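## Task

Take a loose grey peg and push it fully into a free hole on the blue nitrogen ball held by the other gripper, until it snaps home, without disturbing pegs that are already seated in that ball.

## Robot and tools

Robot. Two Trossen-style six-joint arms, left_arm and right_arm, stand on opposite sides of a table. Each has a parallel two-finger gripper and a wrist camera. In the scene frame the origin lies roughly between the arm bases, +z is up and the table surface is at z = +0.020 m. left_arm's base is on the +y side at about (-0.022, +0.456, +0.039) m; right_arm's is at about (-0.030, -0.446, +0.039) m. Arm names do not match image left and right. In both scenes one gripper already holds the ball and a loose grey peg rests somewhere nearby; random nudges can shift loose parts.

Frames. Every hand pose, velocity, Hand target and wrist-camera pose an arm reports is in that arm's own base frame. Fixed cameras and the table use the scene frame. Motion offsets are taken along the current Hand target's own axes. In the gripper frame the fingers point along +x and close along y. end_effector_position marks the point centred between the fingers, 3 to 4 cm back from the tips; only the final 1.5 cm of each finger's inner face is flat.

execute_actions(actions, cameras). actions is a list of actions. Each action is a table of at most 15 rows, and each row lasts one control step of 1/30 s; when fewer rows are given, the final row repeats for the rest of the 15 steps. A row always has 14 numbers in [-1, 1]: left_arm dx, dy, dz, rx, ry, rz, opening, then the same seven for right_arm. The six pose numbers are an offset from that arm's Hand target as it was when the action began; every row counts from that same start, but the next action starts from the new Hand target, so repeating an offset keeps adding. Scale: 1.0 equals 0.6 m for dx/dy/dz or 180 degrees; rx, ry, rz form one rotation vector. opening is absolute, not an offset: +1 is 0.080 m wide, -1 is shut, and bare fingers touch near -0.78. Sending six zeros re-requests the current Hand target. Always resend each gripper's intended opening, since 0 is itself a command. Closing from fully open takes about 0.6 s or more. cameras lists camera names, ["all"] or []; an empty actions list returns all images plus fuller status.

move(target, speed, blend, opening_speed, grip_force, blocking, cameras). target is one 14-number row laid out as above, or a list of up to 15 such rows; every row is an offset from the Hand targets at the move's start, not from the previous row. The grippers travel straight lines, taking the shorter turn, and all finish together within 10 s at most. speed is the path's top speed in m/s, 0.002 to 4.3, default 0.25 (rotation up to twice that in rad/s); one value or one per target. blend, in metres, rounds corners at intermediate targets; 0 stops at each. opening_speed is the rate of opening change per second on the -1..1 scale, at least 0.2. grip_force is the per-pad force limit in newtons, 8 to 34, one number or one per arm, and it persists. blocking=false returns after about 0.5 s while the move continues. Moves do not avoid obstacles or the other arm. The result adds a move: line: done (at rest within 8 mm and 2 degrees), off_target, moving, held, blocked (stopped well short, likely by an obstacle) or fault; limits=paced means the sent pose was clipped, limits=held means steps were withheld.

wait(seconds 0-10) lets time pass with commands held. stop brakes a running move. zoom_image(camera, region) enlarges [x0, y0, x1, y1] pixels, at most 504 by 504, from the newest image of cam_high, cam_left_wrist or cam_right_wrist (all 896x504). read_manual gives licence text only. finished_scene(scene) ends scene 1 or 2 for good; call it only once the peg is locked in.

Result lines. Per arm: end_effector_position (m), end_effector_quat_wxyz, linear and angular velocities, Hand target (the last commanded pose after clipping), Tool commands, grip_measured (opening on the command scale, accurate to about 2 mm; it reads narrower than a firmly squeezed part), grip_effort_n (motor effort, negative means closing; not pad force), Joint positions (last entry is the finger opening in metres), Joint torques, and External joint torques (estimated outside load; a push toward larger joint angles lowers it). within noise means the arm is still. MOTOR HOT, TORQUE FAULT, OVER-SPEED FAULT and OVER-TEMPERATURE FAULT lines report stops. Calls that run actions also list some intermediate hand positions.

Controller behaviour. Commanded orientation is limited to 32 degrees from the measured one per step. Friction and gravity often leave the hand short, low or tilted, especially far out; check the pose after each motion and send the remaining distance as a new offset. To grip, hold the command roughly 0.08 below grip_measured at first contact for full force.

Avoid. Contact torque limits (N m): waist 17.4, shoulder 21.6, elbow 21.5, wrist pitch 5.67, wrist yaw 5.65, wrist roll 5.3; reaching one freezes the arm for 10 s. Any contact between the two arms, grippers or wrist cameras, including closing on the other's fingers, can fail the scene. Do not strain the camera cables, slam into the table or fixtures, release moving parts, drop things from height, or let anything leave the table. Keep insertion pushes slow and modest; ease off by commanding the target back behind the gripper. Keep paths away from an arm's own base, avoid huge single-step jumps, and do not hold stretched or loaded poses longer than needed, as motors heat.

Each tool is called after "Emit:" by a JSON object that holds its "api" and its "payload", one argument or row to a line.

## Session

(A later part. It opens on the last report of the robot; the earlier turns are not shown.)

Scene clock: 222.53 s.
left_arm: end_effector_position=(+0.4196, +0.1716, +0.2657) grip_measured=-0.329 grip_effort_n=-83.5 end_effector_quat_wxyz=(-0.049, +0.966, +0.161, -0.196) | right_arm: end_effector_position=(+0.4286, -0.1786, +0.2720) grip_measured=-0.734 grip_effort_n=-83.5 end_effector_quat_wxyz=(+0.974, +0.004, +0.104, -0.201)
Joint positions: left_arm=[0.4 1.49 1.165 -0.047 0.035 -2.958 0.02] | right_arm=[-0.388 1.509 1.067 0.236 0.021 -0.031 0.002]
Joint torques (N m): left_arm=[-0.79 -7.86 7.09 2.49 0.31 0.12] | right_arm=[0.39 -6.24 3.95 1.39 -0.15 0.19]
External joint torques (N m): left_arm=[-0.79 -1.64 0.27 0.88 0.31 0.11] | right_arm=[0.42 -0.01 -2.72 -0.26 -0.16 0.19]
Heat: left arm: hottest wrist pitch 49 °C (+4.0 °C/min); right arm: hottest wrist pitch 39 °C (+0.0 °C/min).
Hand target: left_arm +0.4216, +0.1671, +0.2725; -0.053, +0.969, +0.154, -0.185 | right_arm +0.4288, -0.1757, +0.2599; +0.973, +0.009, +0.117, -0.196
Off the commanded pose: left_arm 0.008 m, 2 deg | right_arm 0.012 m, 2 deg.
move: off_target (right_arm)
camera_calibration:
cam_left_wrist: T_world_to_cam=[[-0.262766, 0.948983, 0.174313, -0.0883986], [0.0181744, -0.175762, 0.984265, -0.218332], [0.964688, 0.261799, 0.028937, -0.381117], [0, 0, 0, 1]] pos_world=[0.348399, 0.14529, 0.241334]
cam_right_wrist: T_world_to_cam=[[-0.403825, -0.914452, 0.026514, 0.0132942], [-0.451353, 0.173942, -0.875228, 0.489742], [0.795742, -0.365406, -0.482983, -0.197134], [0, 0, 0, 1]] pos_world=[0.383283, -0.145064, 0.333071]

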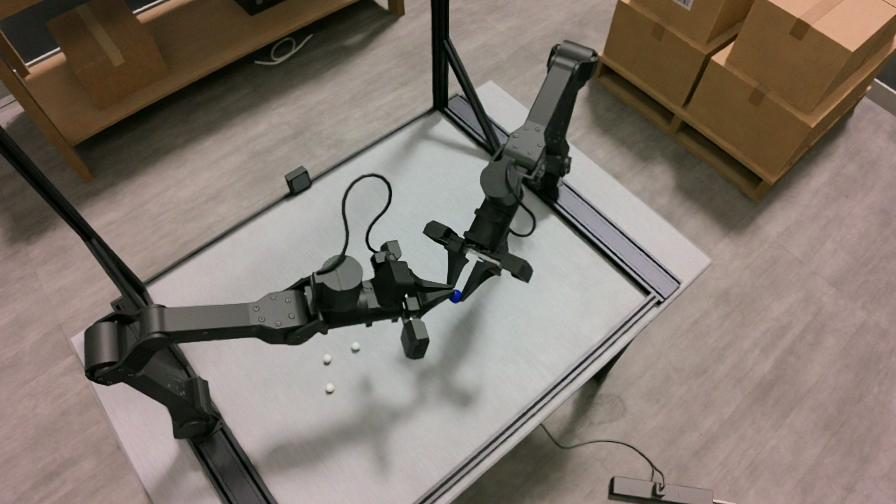

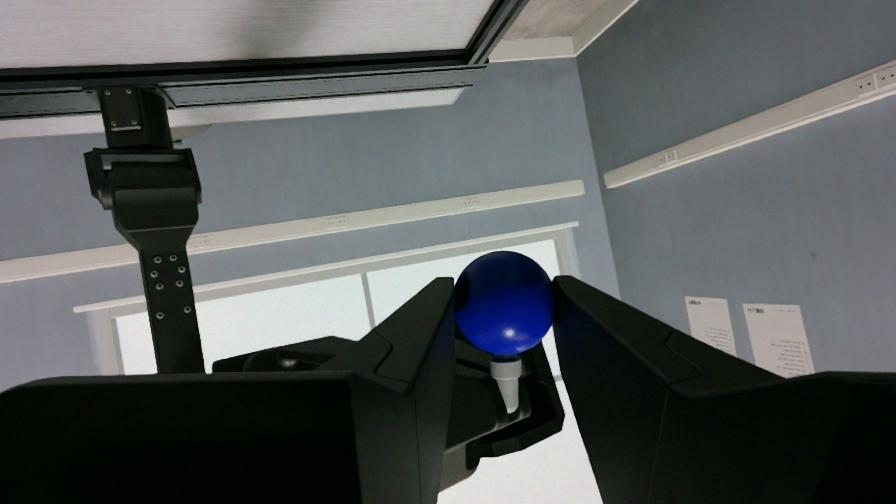

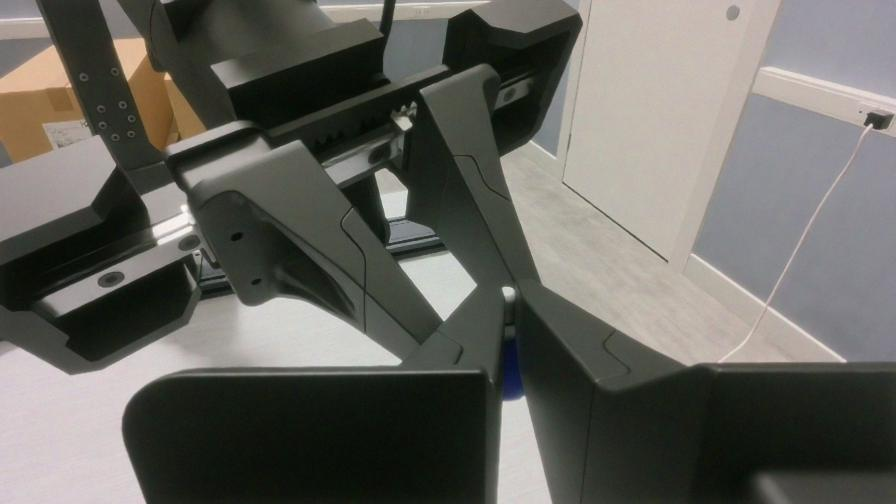

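Emit:
{"api": "move", "payload": {
  "target": [-0.0031,0.0013,-0.0129,0,0,0,-0.465,0.0047,-0.0008,-0.0190,0,0.006,0,-0.9],
  "speed": 0.025,
  "cameras": ["all"]
}}

Emit:
{"api": "zoom_image", "payload": {
  "camera": "cam_right_wrist",
  "region": [468, 290, 558, 380]
}}

Emit:
{"api": "zoom_image", "payload": {
  "camera": "cam_left_wrist",
  "region": [424, 304, 584, 464]
}}

Emit:
{"api": "zoom_image", "payload": {
  "camera": "cam_high",
  "region": [438, 273, 466, 301]
}}

Scene clock: 224.47 s.
left_arm: end_effector_position=(+0.4188, +0.1677, +0.2602) grip_measured=-0.329 grip_effort_n=-83.5 end_effector_quat_wxyz=(-0.047, +0.964, +0.156, -0.209) | right_arm: end_effector_position=(+0.4280, -0.1766, +0.2655) grip_measured=-0.734 grip_effort_n=-83.5 end_effector_quat_wxyz=(+0.974, +0.004, +0.107, -0.197)
Joint positions: left_arm=[0.393 1.49 1.165 -0.074 0.035 -2.958 0.02] | right_arm=[-0.386 1.509 1.047 0.25 0.017 -0.031 0.002]
Joint torques (N m): left_arm=[-0.75 -8.05 10.53 2.29 0.07 0.04] | right_arm=[-0.04 -4.95 3.75 1.29 -0.04 0.21]
External joint torques (N m): left_arm=[-0.77 -1.84 3.76 0.71 0.06 0.03] | right_arm=[-0.07 1.32 -2.93 -0.38 -0.04 0.2]
Heat: left arm: hottest wrist pitch 49 °C (+4.0 °C/min); right arm: hottest wrist pitch 39 °C (+0.0 °C/min).
Hand target: left_arm +0.4231, +0.1653, +0.2802; -0.053, +0.969, +0.154, -0.185 | right_arm +0.4285, -0.1765, +0.2482; +0.972, +0.011, +0.127, -0.196
Off the commanded pose: left_arm 0.021 m, 3 deg | right_arm 0.017 m, 2 deg.
move: off_target (left_arm, right_arm)
camera_calibration:
cam_left_wrist: T_world_to_cam=[[-0.251562, 0.95265, 0.170805, -0.0883904], [0.0414976, -0.165701, 0.985303, -0.225298], [0.966951, 0.254953, 0.0021515, -0.371926], [0, 0, 0, 1]] pos_world=[0.346748, 0.141697, 0.237885]
cam_right_wrist: T_world_to_cam=[[-0.39781, -0.917108, 0.0256896, 0.0121939], [-0.457376, 0.173966, -0.872091, 0.485124], [0.795333, -0.358677, -0.488668, -0.196178], [0, 0, 0, 1]] pos_world=[0.382762, -0.143576, 0.326893]

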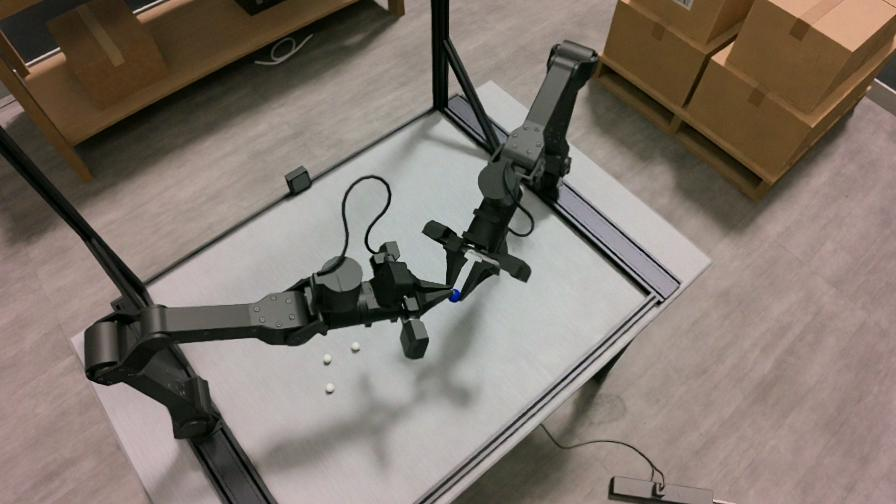

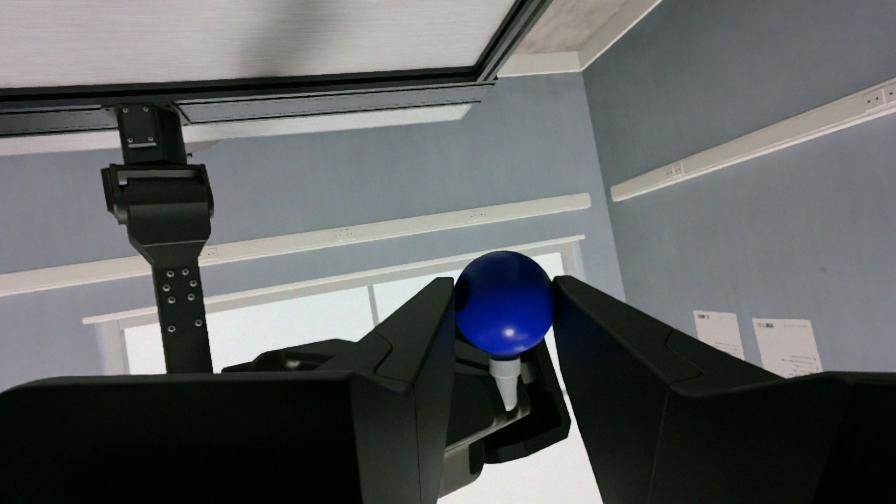

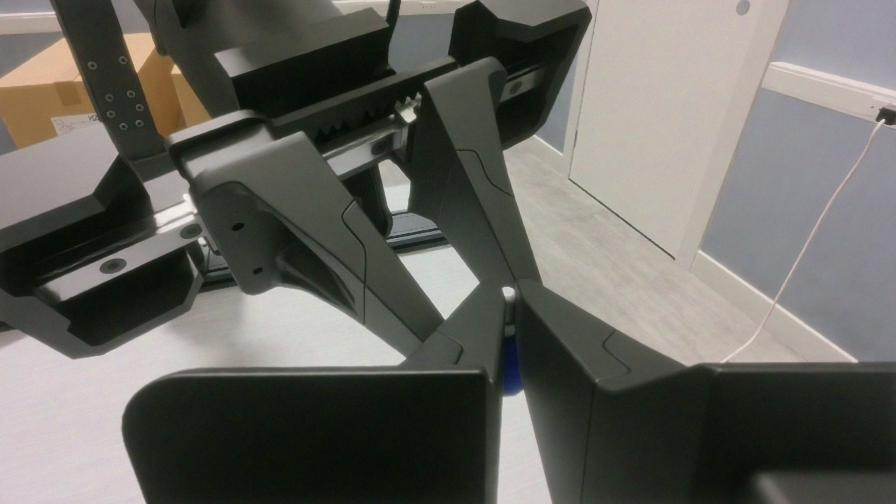

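Scaled by 5.600 from the camera's 896x504 image, which has a finer 1280x720 frame.

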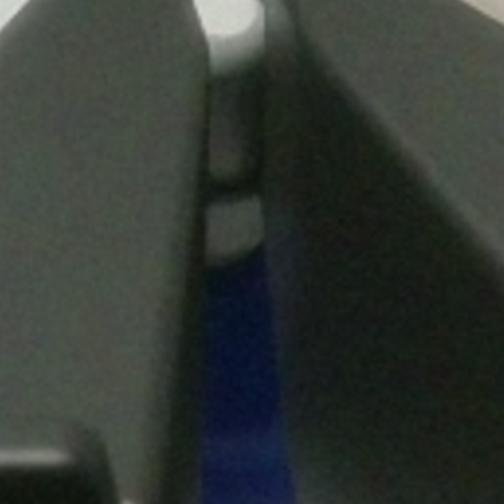

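Scaled by 3.150 from the camera's 896x504 image, which has a finer 1280x720 frame.

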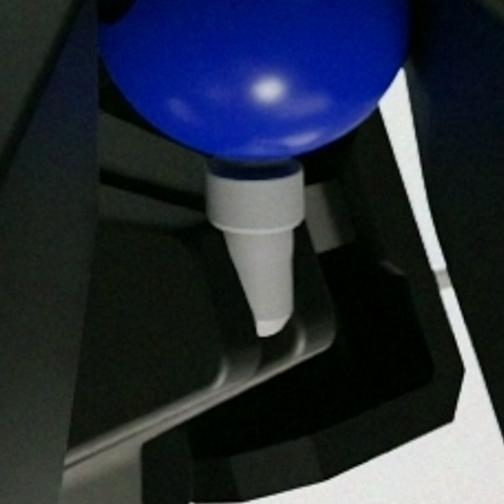

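Scaled by 18.000 from the camera's 896x504 image, which has a finer 1280x720 frame.

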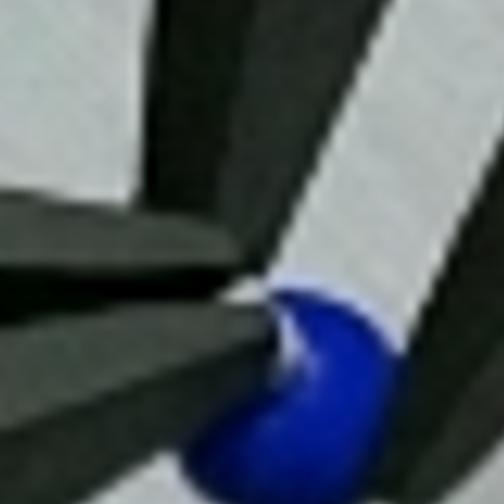

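Emit:
{"api": "move", "payload": {
  "target": [-0.0035,0.0015,-0.0150,0,0,0,-0.465,0.0052,-0.0008,-0.0190,0,0.006,0,-0.9],
  "speed": 0.025,
  "cameras": ["all"]
}}

Emit:
{"api": "zoom_image", "payload": {
  "camera": "cam_right_wrist",
  "region": [468, 290, 558, 380]
}}

Emit:
{"api": "zoom_image", "payload": {
  "camera": "cam_left_wrist",
  "region": [424, 304, 584, 464]
}}

Emit:
{"api": "zoom_image", "payload": {
  "camera": "cam_high",
  "region": [438, 273, 466, 301]
}}

Scene clock: 228.00 s.
left_arm: end_effector_position=(+0.4184, +0.1656, +0.2616) grip_measured=-0.329 grip_effort_n=-83.5 end_effector_quat_wxyz=(-0.046, +0.962, +0.154, -0.219) | right_arm: end_effector_position=(+0.4277, -0.1755, +0.2627) grip_measured=-0.734 grip_effort_n=-83.5 end_effector_quat_wxyz=(+0.975, +0.004, +0.105, -0.195)
Joint positions: left_arm=[0.387 1.491 1.186 -0.115 0.03 -2.958 0.02] | right_arm=[-0.385 1.509 1.032 0.269 0.013 -0.031 0.002]
Joint torques (N m): left_arm=[-0.94 -8.18 12.12 2.68 0.01 -0.05] | right_arm=[-0.24 -3.52 3.16 0.8 0.04 0.17]
External joint torques (N m): left_arm=[-0.93 -2 5.32 1.09 0.01 -0.06] | right_arm=[-0.22 2.67 -3.48 -0.85 0.03 0.17]
Heat: left arm: hottest wrist pitch 48 °C (+3.0 °C/min); right arm: hottest wrist pitch 39 °C (+0.0 °C/min).
Hand target: left_arm +0.4248, +0.1635, +0.2891; -0.053, +0.969, +0.154, -0.185 | right_arm +0.4284, -0.1773, +0.2364; +0.971, +0.013, +0.136, -0.196
Off the commanded pose: left_arm 0.028 m, 4 deg | right_arm 0.026 m, 4 deg.
move: off_target (left_arm, right_arm)
camera_calibration:
cam_left_wrist: T_world_to_cam=[[-0.247802, 0.953698, 0.170455, -0.0884429], [0.0603948, -0.160394, 0.985204, -0.235691], [0.966926, 0.25443, -0.0178524, -0.365756], [0, 0, 0, 1]] pos_world=[0.345977, 0.139604, 0.24075]
cam_right_wrist: T_world_to_cam=[[-0.393813, -0.918856, 0.0247824, 0.0114113], [-0.454478, 0.171209, -0.874149, 0.481256], [0.798975, -0.355515, -0.485024, -0.198807], [0, 0, 0, 1]] pos_world=[0.382056, -0.142589, 0.32398]

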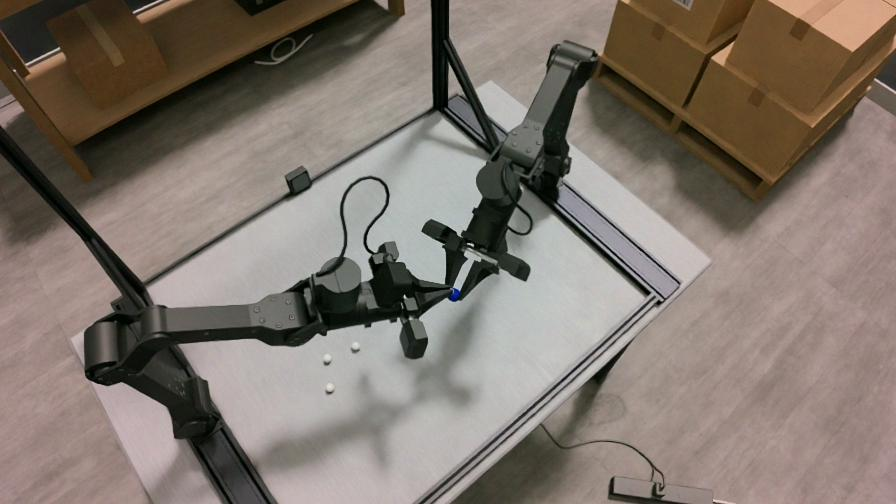

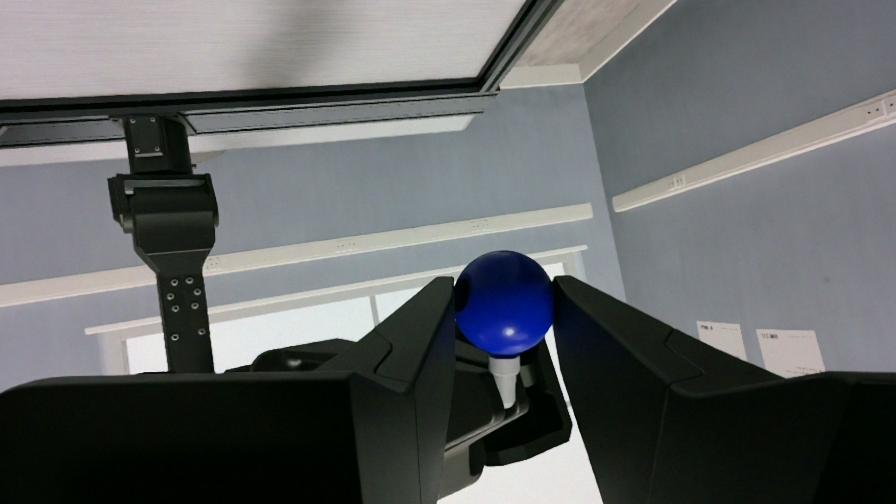

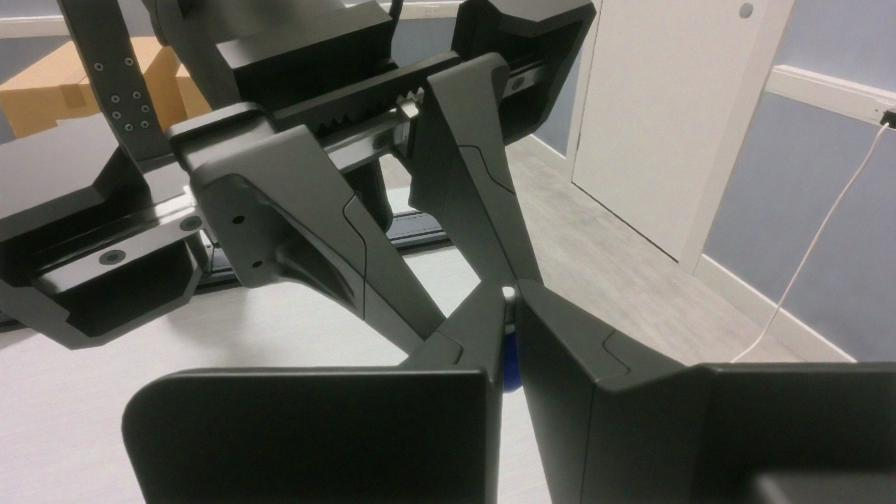

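Scaled by 5.600 from the camera's 896x504 image, which has a finer 1280x720 frame.

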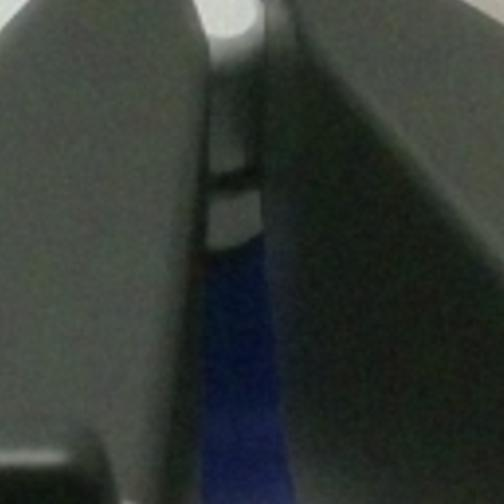

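Scaled by 3.150 from the camera's 896x504 image, which has a finer 1280x720 frame.

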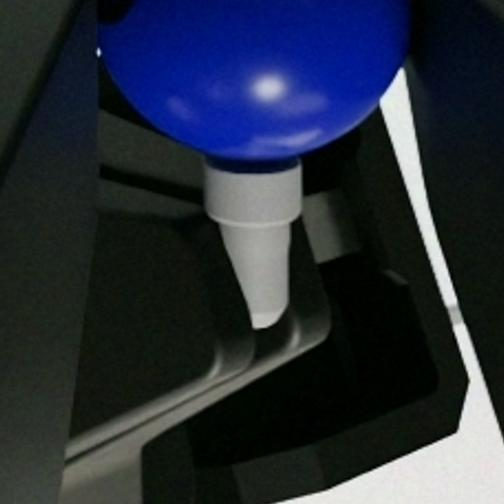

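Scaled by 18.000 from the camera's 896x504 image, which has a finer 1280x720 frame.

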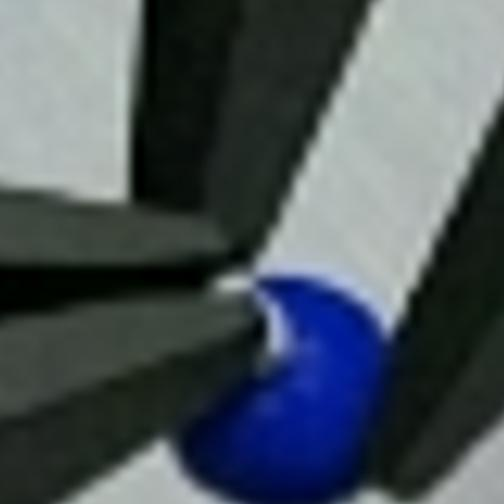

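Emit:
{"api": "move", "payload": {
  "target": [-0.0035,0.0015,-0.0150,0,0,0,-0.465,0.0057,-0.0008,-0.0200,0,0.005,0,-0.9],
  "speed": 0.025,
  "cameras": ["all"]
}}

Emit:
{"api": "zoom_image", "payload": {
  "camera": "cam_right_wrist",
  "region": [468, 290, 558, 380]
}}

Emit:
{"api": "zoom_image", "payload": {
  "camera": "cam_left_wrist",
  "region": [424, 304, 584, 464]
}}

Emit:
{"api": "zoom_image", "payload": {
  "camera": "cam_high",
  "region": [438, 273, 466, 301]
}}

Scene clock: 229.70 s.
left_arm: end_effector_position=(+0.4182, +0.1649, +0.2613) grip_measured=-0.329 grip_effort_n=-83.5 end_effector_quat_wxyz=(-0.044, +0.959, +0.155, -0.231) | right_arm: end_effector_position=(+0.4278, -0.1752, +0.2580) grip_measured=-0.734 grip_effort_n=-83.5 end_effector_quat_wxyz=(+0.976, +0.004, +0.103, -0.194)
Joint positions: left_arm=[0.382 1.497 1.211 -0.157 0.02 -2.958 0.02] | right_arm=[-0.385 1.513 1.013 0.297 0.011 -0.031 0.002]
Joint torques (N m): left_arm=[-1.23 -9.08 13.42 3.2 0.11 -0.13] | right_arm=[-0.52 -2.69 2.45 0.34 0.03 0.17]
External joint torques (N m): left_arm=[-1.26 -3 6.78 1.67 0.12 -0.14] | right_arm=[-0.47 3.51 -4.17 -1.31 0.02 0.16]
Heat: left arm: hottest wrist pitch 49 °C (+3.0 °C/min); right arm: hottest wrist pitch 39 °C (+0.0 °C/min).
Hand target: left_arm +0.4266, +0.1615, +0.2980; -0.053, +0.969, +0.154, -0.185 | right_arm +0.4282, -0.1780, +0.2239; +0.970, +0.014, +0.143, -0.196
Off the commanded pose: left_arm 0.038 m, 5 deg | right_arm 0.034 m, 5 deg.
move: off_target (left_arm, right_arm)
camera_calibration:
cam_left_wrist: T_world_to_cam=[[-0.24751, 0.95365, 0.171145, -0.0879974], [0.0851645, -0.154544, 0.984308, -0.246628], [0.965135, 0.258202, -0.042966, -0.358687], [0, 0, 0, 1]] pos_world=[0.345406, 0.138418, 0.242407]
cam_right_wrist: T_world_to_cam=[[-0.392169, -0.919572, 0.0243199, 0.0110526], [-0.451274, 0.169282, -0.876182, 0.4759], [0.801595, -0.354586, -0.481366, -0.203046], [0, 0, 0, 1]] pos_world=[0.381856, -0.142395, 0.318967]

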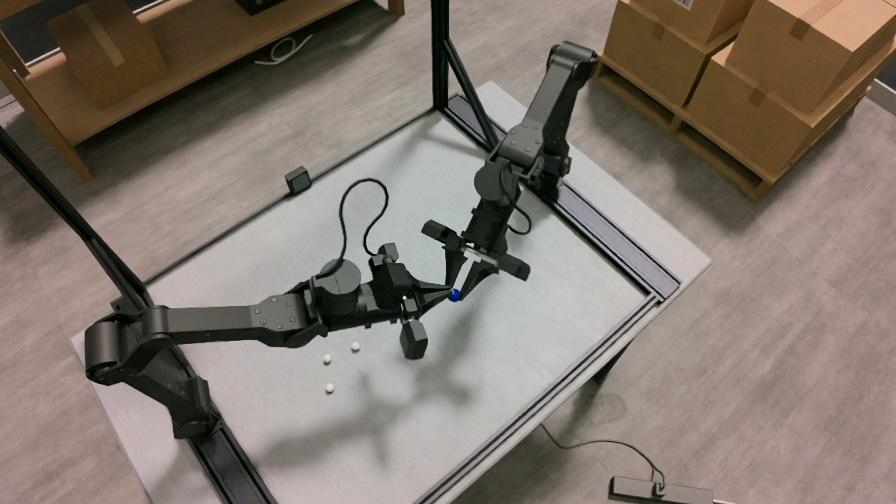

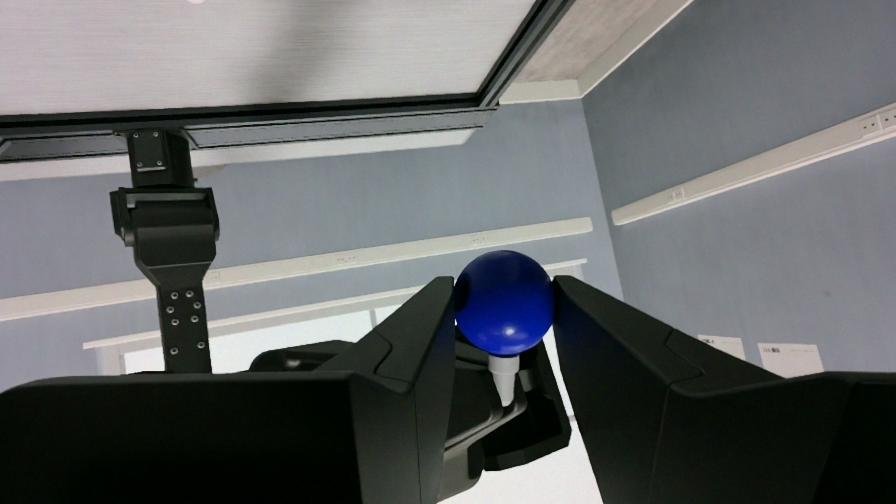

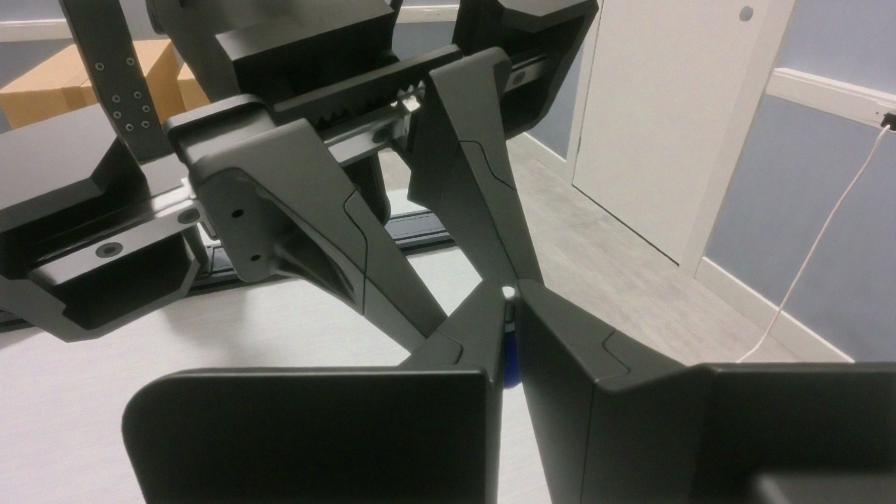

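Scaled by 5.600 from the camera's 896x504 image, which has a finer 1280x720 frame.

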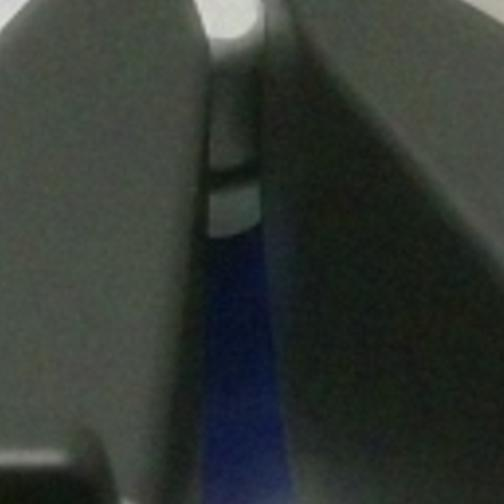

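Scaled by 3.150 from the camera's 896x504 image, which has a finer 1280x720 frame.

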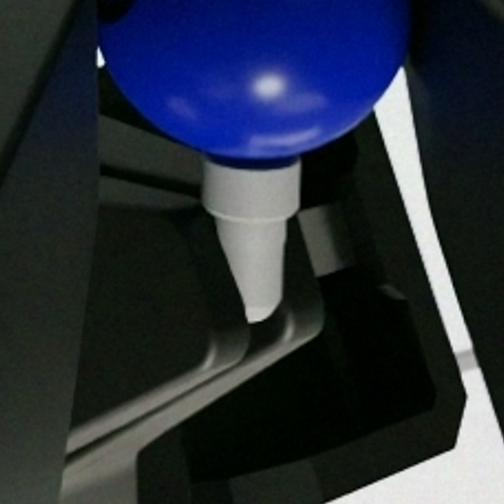

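Scaled by 18.000 from the camera's 896x504 image, which has a finer 1280x720 frame.

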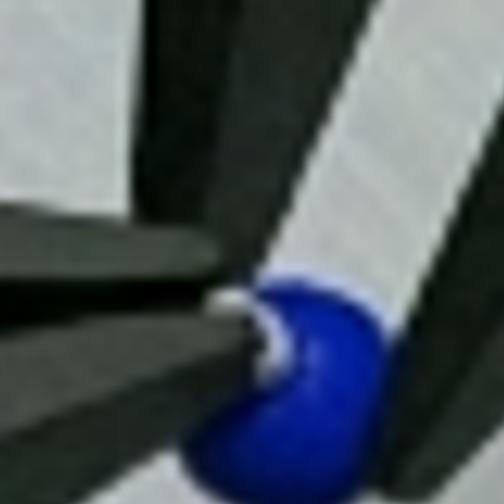

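Emit:
{"api": "move", "payload": {
  "target": [-0.0035,0.0015,-0.0150,0,0,0,-0.465,0.0062,-0.0008,-0.0200,0,0.003,0,-0.9],
  "speed": 0.025,
  "cameras": ["all"]
}}

Emit:
{"api": "zoom_image", "payload": {
  "camera": "cam_right_wrist",
  "region": [468, 290, 558, 380]
}}

Emit:
{"api": "zoom_image", "payload": {
  "camera": "cam_left_wrist",
  "region": [424, 304, 584, 464]
}}

Emit:
{"api": "zoom_image", "payload": {
  "camera": "cam_high",
  "region": [438, 273, 466, 301]
}}

Scene clock: 232.57 s.
left_arm: end_effector_position=(+0.4174, +0.1651, +0.2564) grip_measured=-0.329 grip_effort_n=-83.5 end_effector_quat_wxyz=(-0.041, +0.954, +0.156, -0.251) | right_arm: end_effector_position=(+0.4280, -0.1749, +0.2571) grip_measured=-0.736 grip_effort_n=-83.5 end_effector_quat_wxyz=(+0.977, +0.002, +0.092, -0.193)
Joint positions: left_arm=[0.38 1.509 1.234 -0.21 0.01 -2.959 0.02] | right_arm=[-0.385 1.516 0.993 0.341 0.009 -0.031 0.002]
Joint torques (N m): left_arm=[-0.21 -7.72 6.88 2.2 0.04 0.02] | right_arm=[-0.23 -6.41 5.57 1.34 0.02 0.01]
External joint torques (N m): left_arm=[-0.28 -1.42 0.11 0.65 0.05 0.01] | right_arm=[-0.26 -0.1 -1.11 -0.35 0.03 0.01]
Heat: left arm: hottest wrist pitch 50 °C (+4.0 °C/min); right arm: hottest wrist pitch 38 °C (+0.0 °C/min). Fold the left arm in close to its base, or ease its load, before you think long.
Hand target: left_arm +0.4180, +0.1643, +0.2608; -0.043, +0.956, +0.156, -0.243 (not the last commanded pose) | right_arm +0.4279, -0.1755, +0.2531; +0.976, +0.003, +0.098, -0.194 (not the last commanded pose)
Off the commanded pose: left_arm 0.052 m, 8 deg | right_arm 0.046 m, 7 deg.
MOTOR HOT: joint 4 (wrist pitch) of the left arm reports 50 °C; the controller stops that arm at 95 °C. To cool a motor, set the load down, stop pushing, or move to a pose that needs little force.
move: blocked (left_arm, right_arm; both arms now hold where they are)
camera_calibration:
cam_left_wrist: T_world_to_cam=[[-0.247653, 0.953937, 0.169332, -0.0870538], [0.124704, -0.141937, 0.981989, -0.259734], [0.96079, 0.264309, -0.0838084, -0.346815], [0, 0, 0, 1]] pos_world=[0.344047, 0.137844, 0.240731]
cam_right_wrist: T_world_to_cam=[[-0.390545, -0.920284, 0.0234999, 0.0108105], [-0.433733, 0.161429, -0.886463, 0.468905], [0.812004, -0.356396, -0.462203, -0.213143], [0, 0, 0, 1]] pos_world=[0.380675, -0.14171, 0.316898]

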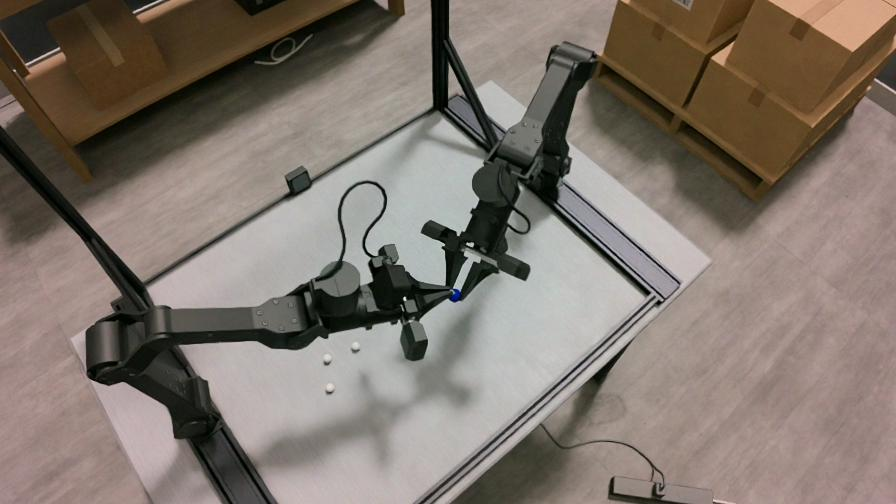

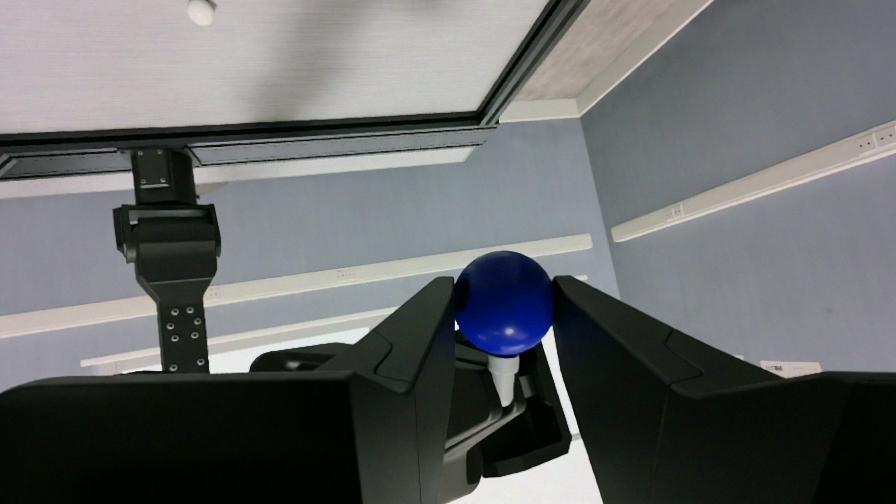

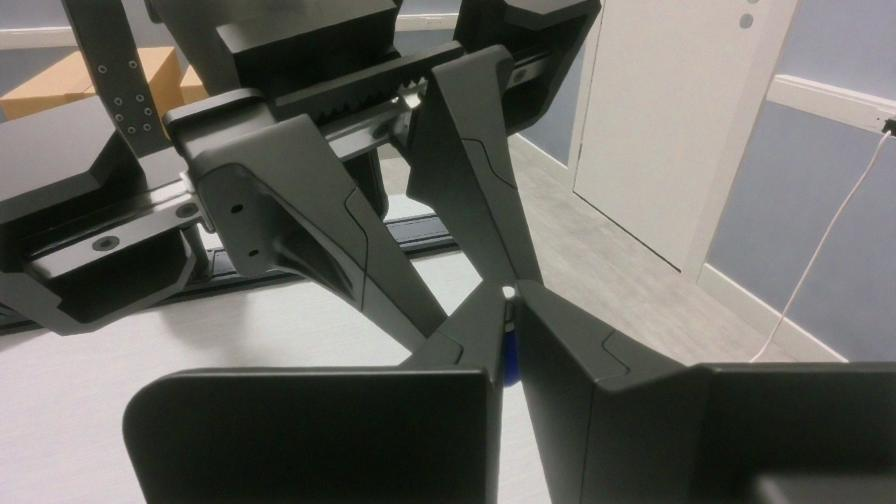

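Scaled by 5.600 from the camera's 896x504 image, which has a finer 1280x720 frame.

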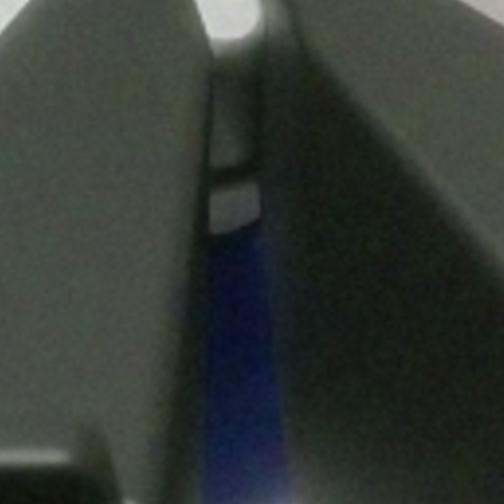

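Scaled by 3.150 from the camera's 896x504 image, which has a finer 1280x720 frame.

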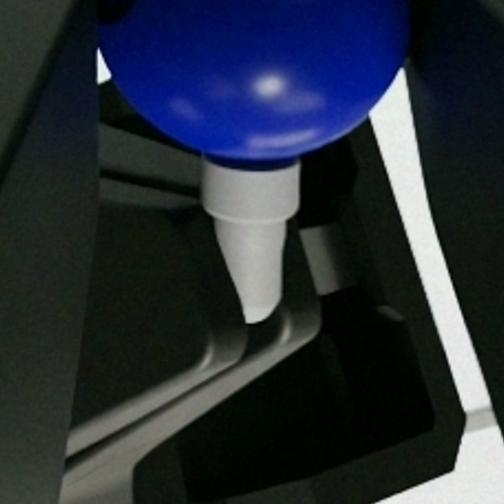

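Scaled by 18.000 from the camera's 896x504 image, which has a finer 1280x720 frame.

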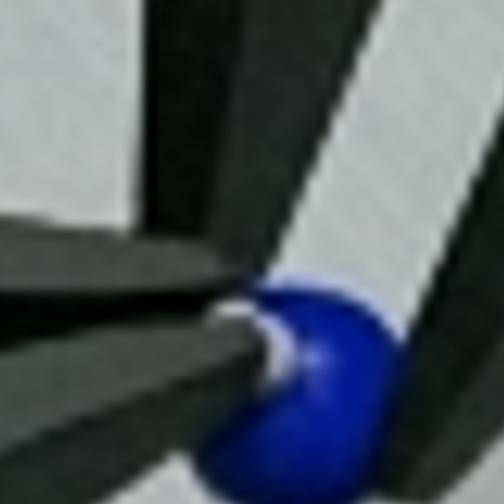

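Emit:
{"api": "zoom_image", "payload": {
  "camera": "cam_left_wrist",
  "region": [480, 335, 530, 385]
}}

Emit:
{"api": "zoom_image", "payload": {
  "camera": "cam_high",
  "region": [444, 282, 464, 302]
}}

Emit:
{"api": "zoom_image", "payload": {
  "camera": "cam_right_wrist",
  "region": [490, 280, 540, 340]
}}

Scaled by 10.080 from the camera's 896x504 image, which has a finer 1280x720 frame.

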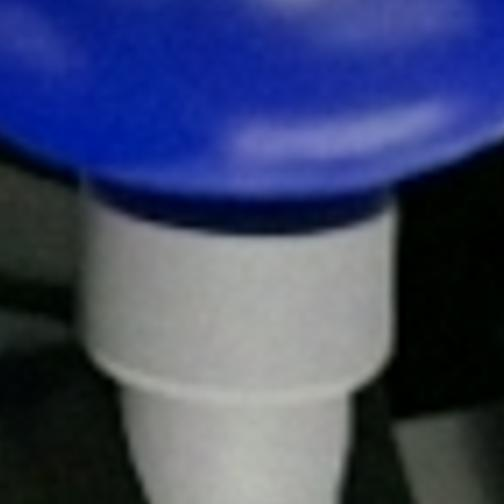

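Scaled by 25.200 from the camera's 896x504 image, which has a finer 1280x720 frame.

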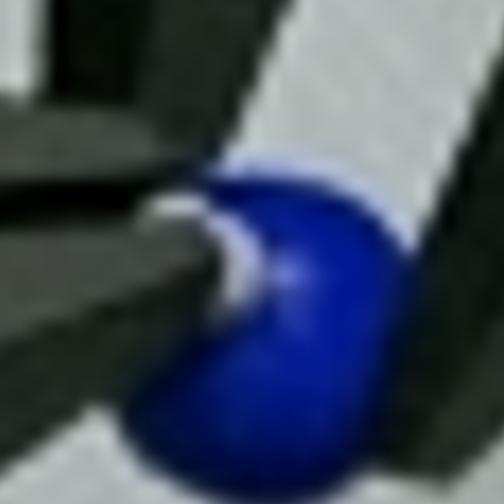

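Scaled by 8.400 from the camera's 896x504 image, which has a finer 1280x720 frame.

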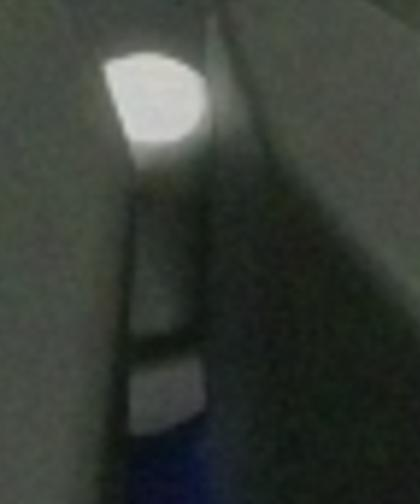

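Emit:
{"api": "move", "payload": {
  "target": [-0.0175,-0.0014,-0.0612,0,0.066,0,-0.465,0.0113,-0.0022,-0.0475,0,0.029,0,-0.9],
  "speed": 0.04,
  "cameras": ["all"]
}}

Emit:
{"api": "zoom_image", "payload": {
  "camera": "cam_left_wrist",
  "region": [480, 335, 530, 385]
}}

Emit:
{"api": "zoom_image", "payload": {
  "camera": "cam_high",
  "region": [444, 282, 464, 302]
}}

Emit:
{"api": "zoom_image", "payload": {
  "camera": "cam_right_wrist",
  "region": [468, 290, 558, 380]
}}

Scene clock: 241.97 s.
left_arm: end_effector_position=(+0.4223, +0.1720, +0.2530) grip_measured=-0.329 grip_effort_n=-83.5 end_effector_quat_wxyz=(-0.047, +0.964, +0.162, -0.208) | right_arm: end_effector_position=(+0.4247, -0.1799, +0.2575) grip_measured=-0.737 grip_effort_n=-83.5 end_effector_quat_wxyz=(+0.975, +0.004, +0.099, -0.200)
Joint positions: left_arm=[0.395 1.511 1.151 -0.035 0.026 -2.959 0.02] | right_arm=[-0.397 1.51 1.002 0.313 0.012 -0.031 0.002]
Joint torques (N m): left_arm=[-0.28 -7.31 7.34 2.3 0.03 0.01] | right_arm=[0.09 -6.13 5.49 1.53 -0.03 0]
External joint torques (N m): left_arm=[-0.3 -0.98 0.52 0.69 0.03 0.01] | right_arm=[0.06 -0.09 -1.01 -0.09 -0.03 -0.01]
Heat: left arm: hottest wrist pitch 51 °C (+5.0 °C/min); right arm: hottest wrist pitch 38 °C (-1.0 °C/min). Fold the left arm in close to its base, or ease its load, before you think long.
Hand target: left_arm +0.4239, +0.1711, +0.2579; -0.049, +0.965, +0.161, -0.199 (not the last commanded pose) | right_arm +0.4253, -0.1796, +0.2533; +0.974, +0.005, +0.105, -0.199 (not the last commanded pose)
Off the commanded pose: left_arm 0.046 m, 8 deg | right_arm 0.034 m, 5 deg.
MOTOR HOT: still on. Joint 4 (wrist pitch) of the left arm reports 51 °C.
move: blocked (left_arm; both arms now hold where they are), off_target (right_arm)
camera_calibration:
cam_left_wrist: T_world_to_cam=[[-0.263396, 0.948888, 0.173878, -0.0854748], [0.0403992, -0.169235, 0.984747, -0.216374], [0.963841, 0.266404, 0.00624153, -0.378067], [0, 0, 0, 1]] pos_world=[0.350624, 0.145206, 0.230295]
cam_right_wrist: T_world_to_cam=[[-0.403494, -0.914661, 0.0242578, 0.0112974], [-0.443018, 0.172099, -0.879839, 0.472854], [0.80058, -0.365756, -0.474652, -0.205665], [0, 0, 0, 1]] pos_world=[0.378692, -0.146267, 0.318142]

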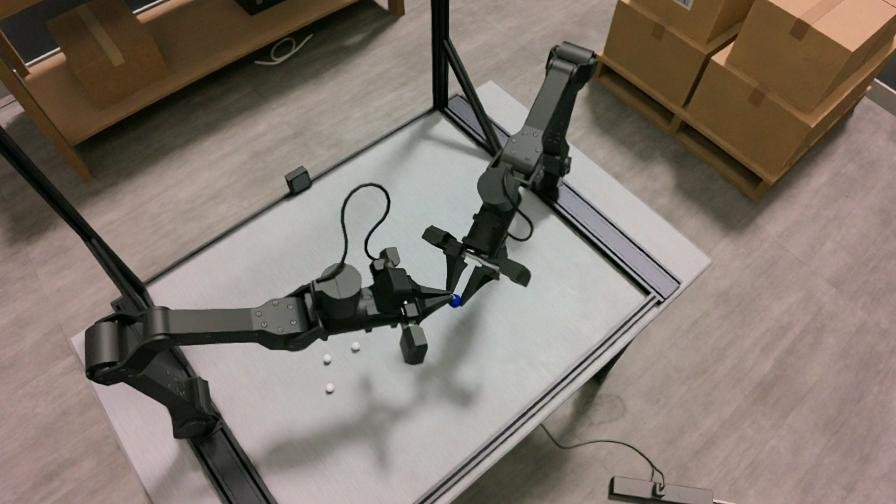

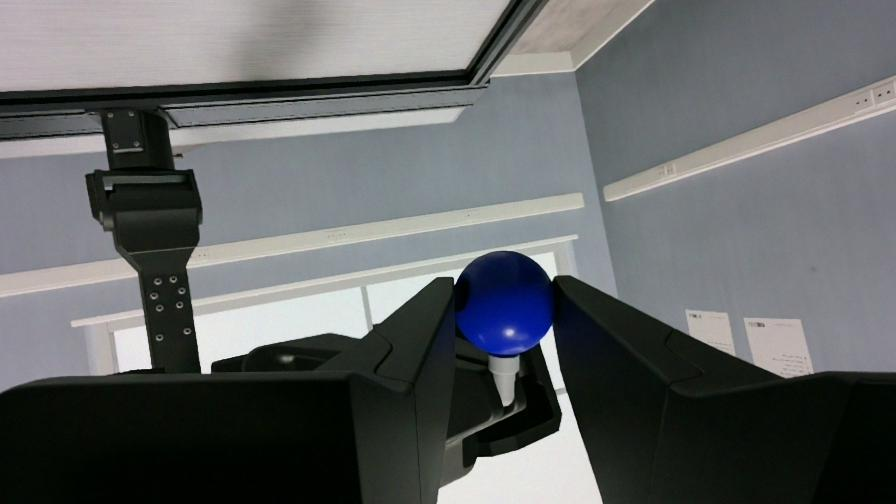

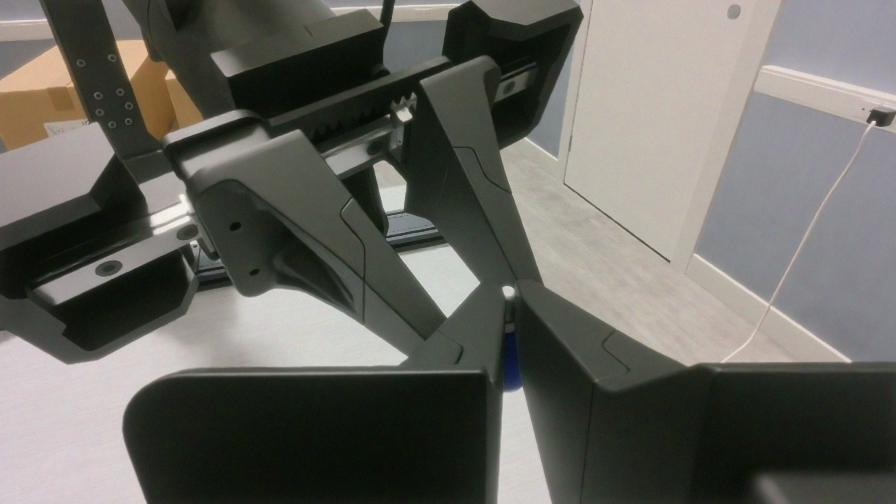

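Scaled by 10.080 from the camera's 896x504 image, which has a finer 1280x720 frame.

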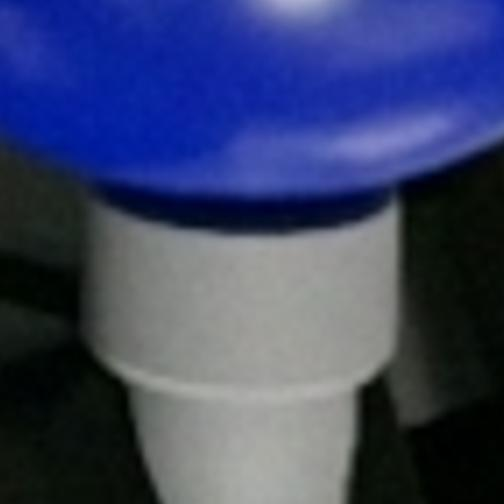

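Scaled by 25.200 from the camera's 896x504 image, which has a finer 1280x720 frame.

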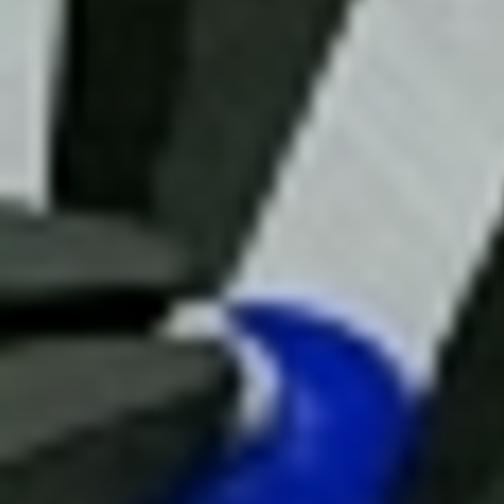

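Scaled by 5.600 from the camera's 896x504 image, which has a finer 1280x720 frame.

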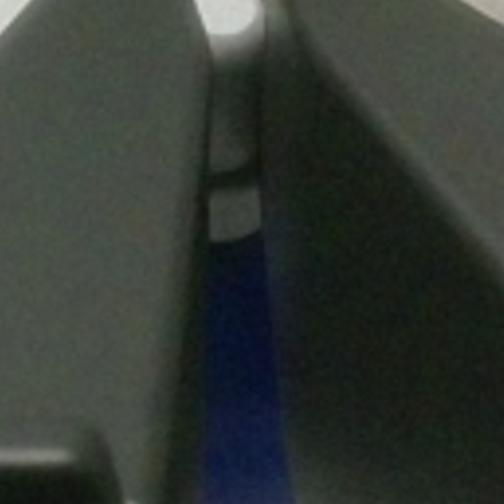

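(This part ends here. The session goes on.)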